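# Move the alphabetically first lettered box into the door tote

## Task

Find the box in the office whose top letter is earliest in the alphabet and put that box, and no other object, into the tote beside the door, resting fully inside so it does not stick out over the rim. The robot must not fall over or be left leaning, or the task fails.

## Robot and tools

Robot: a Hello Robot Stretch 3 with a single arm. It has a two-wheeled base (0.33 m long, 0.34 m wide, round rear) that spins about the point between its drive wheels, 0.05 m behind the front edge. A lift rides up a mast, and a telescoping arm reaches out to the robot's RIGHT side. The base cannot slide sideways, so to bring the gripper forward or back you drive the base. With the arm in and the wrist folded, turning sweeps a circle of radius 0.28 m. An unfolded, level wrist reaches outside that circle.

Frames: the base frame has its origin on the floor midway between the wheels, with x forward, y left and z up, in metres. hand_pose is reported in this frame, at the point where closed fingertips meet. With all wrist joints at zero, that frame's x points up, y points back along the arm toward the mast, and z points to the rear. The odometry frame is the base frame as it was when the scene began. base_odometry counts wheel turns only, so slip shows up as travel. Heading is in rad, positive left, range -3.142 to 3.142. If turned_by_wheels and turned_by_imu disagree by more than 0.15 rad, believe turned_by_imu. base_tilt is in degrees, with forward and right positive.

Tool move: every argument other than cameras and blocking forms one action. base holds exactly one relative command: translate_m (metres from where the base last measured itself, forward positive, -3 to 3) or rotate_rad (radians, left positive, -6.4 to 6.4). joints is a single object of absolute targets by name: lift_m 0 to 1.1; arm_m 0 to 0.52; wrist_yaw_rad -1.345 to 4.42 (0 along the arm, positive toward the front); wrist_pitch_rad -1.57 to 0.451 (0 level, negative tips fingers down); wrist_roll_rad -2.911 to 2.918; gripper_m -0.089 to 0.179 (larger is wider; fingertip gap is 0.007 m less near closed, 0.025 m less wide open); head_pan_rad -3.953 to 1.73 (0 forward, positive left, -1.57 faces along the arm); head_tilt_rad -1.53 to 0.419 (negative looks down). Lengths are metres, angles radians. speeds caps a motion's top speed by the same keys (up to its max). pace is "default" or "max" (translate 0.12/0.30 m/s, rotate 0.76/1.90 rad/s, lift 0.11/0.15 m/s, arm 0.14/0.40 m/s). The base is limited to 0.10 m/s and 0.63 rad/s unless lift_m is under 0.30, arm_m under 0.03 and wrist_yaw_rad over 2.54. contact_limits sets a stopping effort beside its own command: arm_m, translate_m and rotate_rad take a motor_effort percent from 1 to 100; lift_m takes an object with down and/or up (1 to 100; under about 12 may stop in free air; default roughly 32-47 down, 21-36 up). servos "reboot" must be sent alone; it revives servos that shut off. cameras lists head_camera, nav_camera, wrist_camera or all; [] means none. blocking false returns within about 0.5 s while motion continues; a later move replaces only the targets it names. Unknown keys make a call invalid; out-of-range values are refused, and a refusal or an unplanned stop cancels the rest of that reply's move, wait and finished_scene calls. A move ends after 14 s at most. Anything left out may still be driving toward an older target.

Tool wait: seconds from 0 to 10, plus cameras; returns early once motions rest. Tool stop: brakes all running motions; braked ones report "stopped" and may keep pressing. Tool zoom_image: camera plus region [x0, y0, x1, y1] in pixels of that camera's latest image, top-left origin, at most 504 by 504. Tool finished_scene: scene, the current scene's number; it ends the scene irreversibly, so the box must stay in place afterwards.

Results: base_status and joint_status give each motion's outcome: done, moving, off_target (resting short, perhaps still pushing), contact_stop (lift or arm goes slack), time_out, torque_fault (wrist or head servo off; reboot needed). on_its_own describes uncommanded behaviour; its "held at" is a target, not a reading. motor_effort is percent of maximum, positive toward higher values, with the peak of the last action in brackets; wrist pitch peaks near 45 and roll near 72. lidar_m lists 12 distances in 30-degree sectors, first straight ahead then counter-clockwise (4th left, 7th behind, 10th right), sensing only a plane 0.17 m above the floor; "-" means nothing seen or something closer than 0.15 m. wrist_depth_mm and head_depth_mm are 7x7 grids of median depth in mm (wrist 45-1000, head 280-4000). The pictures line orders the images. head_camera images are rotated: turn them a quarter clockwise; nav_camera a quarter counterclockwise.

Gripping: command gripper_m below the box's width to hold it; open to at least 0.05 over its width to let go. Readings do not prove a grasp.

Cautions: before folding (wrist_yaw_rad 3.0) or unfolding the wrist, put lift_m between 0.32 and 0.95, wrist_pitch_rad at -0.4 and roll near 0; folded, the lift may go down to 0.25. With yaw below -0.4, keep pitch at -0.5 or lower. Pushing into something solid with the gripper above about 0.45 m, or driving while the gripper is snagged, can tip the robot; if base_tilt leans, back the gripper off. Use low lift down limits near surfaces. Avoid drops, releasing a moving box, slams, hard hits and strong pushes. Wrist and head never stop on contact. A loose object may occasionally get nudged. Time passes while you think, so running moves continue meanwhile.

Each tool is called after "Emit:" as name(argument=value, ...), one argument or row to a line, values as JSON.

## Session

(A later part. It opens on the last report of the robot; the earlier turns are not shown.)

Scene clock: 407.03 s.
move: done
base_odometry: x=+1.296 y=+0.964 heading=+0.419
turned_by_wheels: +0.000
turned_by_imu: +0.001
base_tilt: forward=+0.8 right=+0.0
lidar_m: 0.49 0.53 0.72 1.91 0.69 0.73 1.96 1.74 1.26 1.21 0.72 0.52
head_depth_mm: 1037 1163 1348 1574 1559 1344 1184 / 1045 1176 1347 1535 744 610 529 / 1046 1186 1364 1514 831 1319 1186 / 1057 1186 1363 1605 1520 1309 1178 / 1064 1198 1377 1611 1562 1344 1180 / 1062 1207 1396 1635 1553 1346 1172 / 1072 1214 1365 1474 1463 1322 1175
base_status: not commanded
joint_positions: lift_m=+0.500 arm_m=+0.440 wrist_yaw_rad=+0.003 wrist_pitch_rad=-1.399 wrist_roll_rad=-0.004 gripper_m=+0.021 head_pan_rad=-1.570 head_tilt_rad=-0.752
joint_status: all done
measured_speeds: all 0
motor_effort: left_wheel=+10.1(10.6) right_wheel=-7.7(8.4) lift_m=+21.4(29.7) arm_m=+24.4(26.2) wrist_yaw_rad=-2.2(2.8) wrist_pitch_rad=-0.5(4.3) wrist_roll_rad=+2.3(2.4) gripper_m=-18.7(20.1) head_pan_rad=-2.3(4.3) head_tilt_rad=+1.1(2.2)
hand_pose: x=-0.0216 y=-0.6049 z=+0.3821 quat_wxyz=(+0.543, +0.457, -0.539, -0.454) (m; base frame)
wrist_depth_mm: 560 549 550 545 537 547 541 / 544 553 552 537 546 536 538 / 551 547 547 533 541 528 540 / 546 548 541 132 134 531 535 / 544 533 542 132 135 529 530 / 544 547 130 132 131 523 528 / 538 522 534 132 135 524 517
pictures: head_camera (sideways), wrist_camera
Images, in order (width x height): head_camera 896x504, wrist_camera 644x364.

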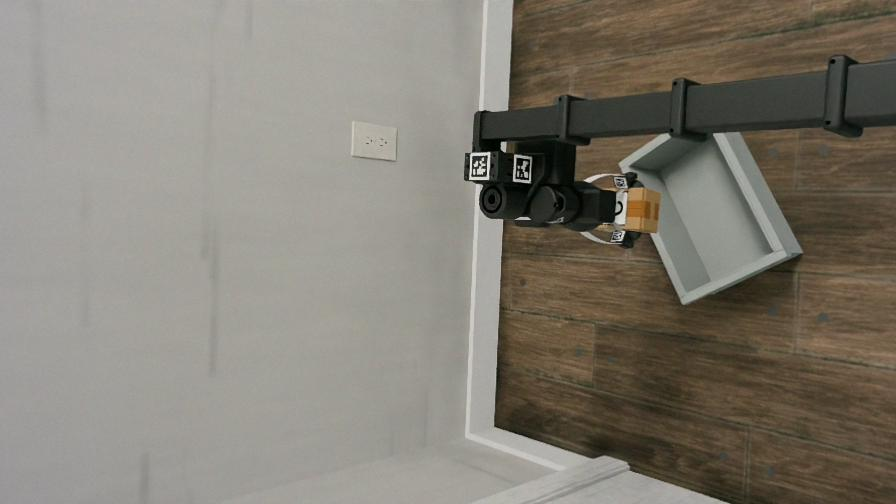

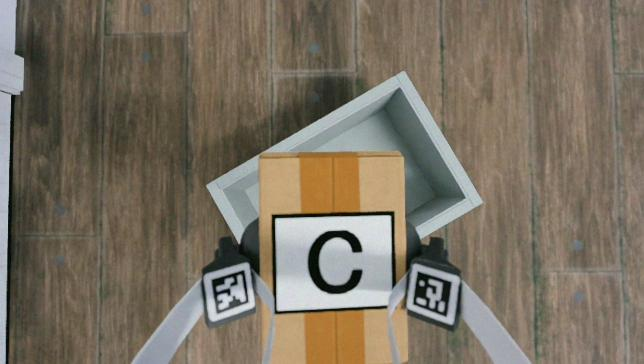

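Emit:
move(
  base={"translate_m": -0.016},
  joints={"arm_m": 0.474},
  cameras=[],
)

Emit:
move(
  joints={"lift_m": 0.21},
  pace="max",
  cameras=[],
)

Emit:
move(
  joints={"lift_m": 0.13},
  speeds={"lift_m": 0.035},
  contact_limits={"lift_m": {"down": 14}},
  cameras=["wrist_camera"],
)

Scene clock: 414.87 s.
move: done
base_odometry: x=+1.281 y=+0.957 heading=+0.419
turned_by_wheels: +0.000
turned_by_imu: +0.001
base_tilt: forward=+1.0 right=+0.0
lidar_m: 0.50 0.55 0.75 1.98 0.68 0.73 1.95 1.74 1.26 1.21 0.74 0.54
head_depth_mm: 1040 1164 1336 1570 1570 1337 1182 / 1050 1173 1355 1535 744 609 529 / 1046 1183 1351 1468 1011 1310 1187 / 1062 1186 1369 1593 1528 1312 1160 / 1058 1201 1378 1618 1560 1308 1182 / 1068 1197 1396 1632 1547 1338 1182 / 1070 1216 1349 1524 1467 1352 1185
base_status: done
joint_positions: lift_m=+0.500 arm_m=+0.474 wrist_yaw_rad=+0.003 wrist_pitch_rad=-1.400 wrist_roll_rad=-0.004 gripper_m=+0.021 head_pan_rad=-1.570 head_tilt_rad=-0.750
joint_status: all done
measured_speeds: all 0
motor_effort: left_wheel=-2.9(6.2) right_wheel=-4.9(12.1) lift_m=+21.9(22.1) arm_m=+23.5(26.6) wrist_yaw_rad=-1.7(2.7) wrist_pitch_rad=-0.1(0.5) wrist_roll_rad=+2.2(2.4) gripper_m=-19.2(20.0) head_pan_rad=-3.2(4.2) head_tilt_rad=+1.3(2.1)
hand_pose: x=-0.0216 y=-0.6388 z=+0.3821 quat_wxyz=(+0.543, +0.457, -0.539, -0.454) (m; base frame)
wrist_depth_mm: 549 551 546 545 548 537 533 / 549 553 549 551 541 536 541 / 542 538 536 540 538 542 537 / 543 546 533 132 135 535 528 / 533 540 160 132 135 526 536 / 538 543 130 132 130 530 531 / 536 528 527 132 134 525 520
pictures: none
No camera images: "cameras" was empty.

Scene clock: 417.60 s.
move: done
base_odometry: x=+1.281 y=+0.957 heading=+0.419
turned_by_wheels: +0.000
turned_by_imu: +0.000
base_tilt: forward=+1.0 right=-0.1
lidar_m: 0.50 0.55 0.75 1.98 0.68 0.73 1.96 1.74 1.25 1.21 0.74 0.54
head_depth_mm: 1037 1172 1332 1570 1577 1339 1182 / 1048 1176 1353 1581 1558 1312 1164 / 1054 1181 1356 1600 1571 1156 1165 / 1055 1183 1368 1598 1549 1285 1157 / 1061 1193 1372 1624 1569 1311 1181 / 1065 1201 1378 1628 1565 1335 1184 / 1076 1211 1374 1507 1471 1337 1184
base_status: not commanded
joint_positions: lift_m=+0.210 arm_m=+0.474 wrist_yaw_rad=+0.003 wrist_pitch_rad=-1.400 wrist_roll_rad=-0.004 gripper_m=+0.021 head_pan_rad=-1.570 head_tilt_rad=-0.750
joint_status: all done
measured_speeds: all 0
motor_effort: left_wheel=-3.0(3.1) right_wheel=-4.7(5.4) lift_m=+21.6(23.7) arm_m=+17.4(23.7) wrist_yaw_rad=-2.1(2.5) wrist_pitch_rad=+0.0(0.6) wrist_roll_rad=+2.2(2.3) gripper_m=-18.9(20.0) head_pan_rad=-3.1(4.5) head_tilt_rad=+0.2(2.1)
hand_pose: x=-0.0216 y=-0.6388 z=+0.0921 quat_wxyz=(+0.543, +0.457, -0.539, -0.454) (m; base frame)
wrist_depth_mm: 262 263 259 147 170 - 258 / 260 259 145 169 238 - - / 262 143 168 226 - - - / - 167 205 133 135 - - / 167 212 131 133 134 - - / - - 130 132 130 213 174 / - - - 132 190 162 151
pictures: none
No camera images: "cameras" was empty.

Scene clock: 420.30 s.
move: contact_stop
base_odometry: x=+1.281 y=+0.957 heading=+0.419
turned_by_wheels: +0.000
turned_by_imu: +0.001
base_tilt: forward=+1.1 right=-0.2
lidar_m: 0.50 0.55 0.74 1.98 0.68 0.73 1.96 1.74 1.26 1.21 0.74 0.53
head_depth_mm: 1038 1165 1339 1580 1564 1352 1182 / 1042 1177 1355 1586 1568 1327 1183 / 1049 1177 1358 1589 1563 1059 1140 / 1054 1183 1374 1602 1554 1289 1156 / 1061 1195 1380 1621 1553 1315 1184 / 1070 1206 1380 1629 1548 1355 1185 / 1069 1212 1367 1519 1467 1350 1185
base_status: not commanded
joint_positions: lift_m=+0.137 arm_m=+0.474 wrist_yaw_rad=+0.003 wrist_pitch_rad=-1.398 wrist_roll_rad=-0.004 gripper_m=+0.021 head_pan_rad=-1.570 head_tilt_rad=-0.749
joint_status: lift_m contact_stop (moved -0.073 of -0.080)
measured_speeds: translate_m=+0.000 rotate_rad=+0.000 lift_m=+0.002 arm_m=+0.000 wrist_yaw_rad=+0.000 wrist_pitch_rad=+0.000 wrist_roll_rad=+0.000 head_pan_rad=+0.000 head_tilt_rad=+0.000
on_its_own: lift_m is slack since a contact_stop (your +0.130 is given up)
motor_effort: left_wheel=-1.5(3.1) right_wheel=-2.3(5.4) lift_m=+23.2(24.0) arm_m=+12.2(18.0) wrist_yaw_rad=-2.3(2.6) wrist_pitch_rad=-0.4(0.9) wrist_roll_rad=+2.0(2.3) gripper_m=-19.4(20.0) head_pan_rad=-2.8(3.9) head_tilt_rad=+0.8(2.8)
contact_limits: lift_m down 14 (down: maximum 72; up: maximum 65)
hand_pose: x=-0.0216 y=-0.6392 z=+0.0193 quat_wxyz=(+0.543, +0.457, -0.539, -0.454) (m; base frame)
wrist_depth_mm: - 72 88 121 162 - - / - 82 121 165 183 183 - / - 113 164 185 183 181 - / - 163 183 132 181 181 180 / 175 183 182 132 147 180 179 / - 182 130 131 131 179 178 / - 107 180 130 178 164 153
pictures: wrist_camera
Images, in order (width x height): wrist_camera 644x364.

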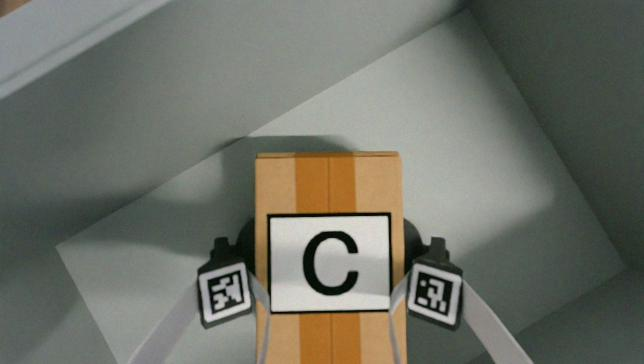

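Emit:
move(
  joints={"lift_m": 0.138},
  cameras=[],
)

Emit:
move(
  joints={"gripper_m": 0.12},
  cameras=[],
)

Emit:
move(
  joints={"lift_m": 0.3},
  speeds={"lift_m": 0.08},
  cameras=["wrist_camera"],
)

Scene clock: 423.40 s.
move: done
base_odometry: x=+1.281 y=+0.957 heading=+0.419
turned_by_wheels: +0.000
turned_by_imu: +0.000
base_tilt: forward=+1.1 right=-0.2
lidar_m: 0.50 0.55 0.74 1.98 0.68 0.73 1.96 1.74 1.26 1.21 0.74 0.54
head_depth_mm: 1035 1167 1337 1563 1549 1340 1177 / 1042 1179 1347 1581 1561 1323 1190 / 1044 1186 1357 1594 1565 1058 1148 / 1057 1187 1363 1617 1553 1288 1157 / 1057 1191 1376 1620 1564 1311 1181 / 1067 1207 1379 1621 1575 1346 1179 / 1068 1213 1371 1518 1464 1349 1180
base_status: not commanded
joint_positions: lift_m=+0.138 arm_m=+0.474 wrist_yaw_rad=+0.003 wrist_pitch_rad=-1.398 wrist_roll_rad=-0.004 gripper_m=+0.021 head_pan_rad=-1.570 head_tilt_rad=-0.749
joint_status: all done
measured_speeds: all 0
motor_effort: left_wheel=-1.3(1.6) right_wheel=-2.1(2.4) lift_m=+26.7(26.9) arm_m=+5.7(6.6) wrist_yaw_rad=-1.7(2.3) wrist_pitch_rad=-0.6(1.0) wrist_roll_rad=+2.3(2.3) gripper_m=-19.8(19.8) head_pan_rad=-3.0(3.8) head_tilt_rad=+0.4(0.7)
hand_pose: x=-0.0216 y=-0.6394 z=+0.0202 quat_wxyz=(+0.543, +0.457, -0.539, -0.453) (m; base frame)
wrist_depth_mm: - 70 88 123 162 - - / - 82 122 166 184 183 - / - 114 164 183 183 183 - / - 164 184 132 134 181 181 / 175 184 183 132 147 180 180 / - 183 130 131 130 179 175 / - 107 180 131 178 162 153
pictures: none
No camera images: "cameras" was empty.

Scene clock: 424.93 s.
move: done
base_odometry: x=+1.281 y=+0.957 heading=+0.419
turned_by_wheels: +0.000
turned_by_imu: +0.000
base_tilt: forward=+0.8 right=+0.0
lidar_m: 0.50 0.55 0.75 1.98 0.68 0.73 1.96 1.73 1.26 1.21 0.74 0.53
head_depth_mm: 1040 1179 1342 1567 1561 1357 1186 / 1042 1176 1347 1576 1553 1327 1185 / 1052 1180 1367 1590 1556 1062 1140 / 1053 1189 1371 1607 1568 1293 1165 / 1062 1201 1382 1617 1568 1319 1188 / 1063 1204 1385 1645 1565 1345 1184 / 1073 1210 1372 1510 1454 1353 1184
base_status: not commanded
joint_positions: lift_m=+0.138 arm_m=+0.474 wrist_yaw_rad=+0.003 wrist_pitch_rad=-1.398 wrist_roll_rad=-0.004 gripper_m=+0.120 head_pan_rad=-1.570 head_tilt_rad=-0.749
joint_status: all done
measured_speeds: all 0
motor_effort: left_wheel=-1.3(1.6) right_wheel=-1.5(2.6) lift_m=+25.2(26.9) arm_m=+2.4(5.6) wrist_yaw_rad=-1.8(2.2) wrist_pitch_rad=-0.6(0.9) wrist_roll_rad=+1.9(2.4) gripper_m=+0.0(91.6) head_pan_rad=-2.9(3.6) head_tilt_rad=-0.5(1.4)
hand_pose: x=-0.0216 y=-0.6394 z=+0.0202 quat_wxyz=(+0.543, +0.457, -0.539, -0.454) (m; base frame)
wrist_depth_mm: - 73 89 122 160 - - / - 83 121 165 184 183 - / - 114 163 183 183 182 - / - 165 183 133 181 181 180 / 181 182 182 132 180 180 179 / - 125 181 131 131 125 176 / - 125 180 130 178 156 147
pictures: none
No camera images: "cameras" was empty.

Scene clock: 427.63 s.
move: done
base_odometry: x=+1.281 y=+0.957 heading=+0.419
turned_by_wheels: +0.000
turned_by_imu: +0.000
base_tilt: forward=+1.0 right=-0.3
lidar_m: 0.50 0.55 0.74 1.98 0.68 0.73 1.96 1.73 1.26 1.20 0.74 0.54
head_depth_mm: 1037 1164 1344 1563 1568 1347 1175 / 1043 1179 1349 1591 1556 1321 1140 / 1043 1182 1358 1589 960 1262 1162 / 1048 1177 1361 1613 1566 1297 1167 / 1055 1197 1376 1608 1567 1312 1181 / 1068 1206 1380 1653 1556 1347 1174 / 1070 1205 1368 1518 1469 1350 1182
base_status: not commanded
joint_positions: lift_m=+0.300 arm_m=+0.474 wrist_yaw_rad=+0.003 wrist_pitch_rad=-1.398 wrist_roll_rad=-0.004 gripper_m=+0.120 head_pan_rad=-1.570 head_tilt_rad=-0.749
joint_status: all done
measured_speeds: all 0
motor_effort: left_wheel=-1.2(1.6) right_wheel=-1.6(2.2) lift_m=+29.6(32.5) arm_m=-2.7(2.9) wrist_yaw_rad=-1.9(2.3) wrist_pitch_rad=-0.6(1.3) wrist_roll_rad=+2.0(2.3) gripper_m=+0.3(0.9) head_pan_rad=-2.7(3.8) head_tilt_rad=-0.5(2.0)
hand_pose: x=-0.0216 y=-0.6392 z=+0.1821 quat_wxyz=(+0.543, +0.457, -0.539, -0.454) (m; base frame)
wrist_depth_mm: 359 355 353 347 352 345 348 / 353 350 348 349 258 344 344 / 351 351 348 273 - 342 342 / 347 348 274 294 - - 339 / 348 227 - 291 - 235 338 / 345 123 - - 288 125 339 / 341 122 - 289 232 129 331
pictures: wrist_camera
Images, in order (width x height): wrist_camera 644x364.

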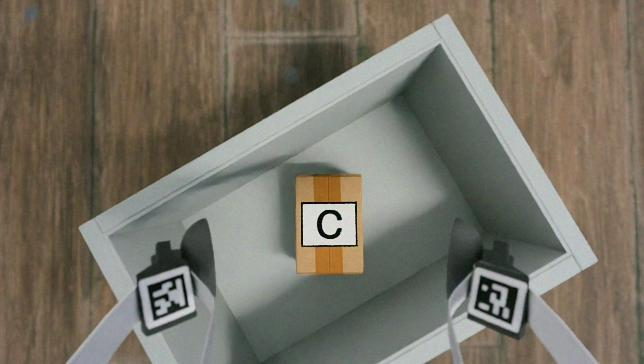

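Emit:
finished_scene(
  scene=2,
)

The scene is finished: the task was done.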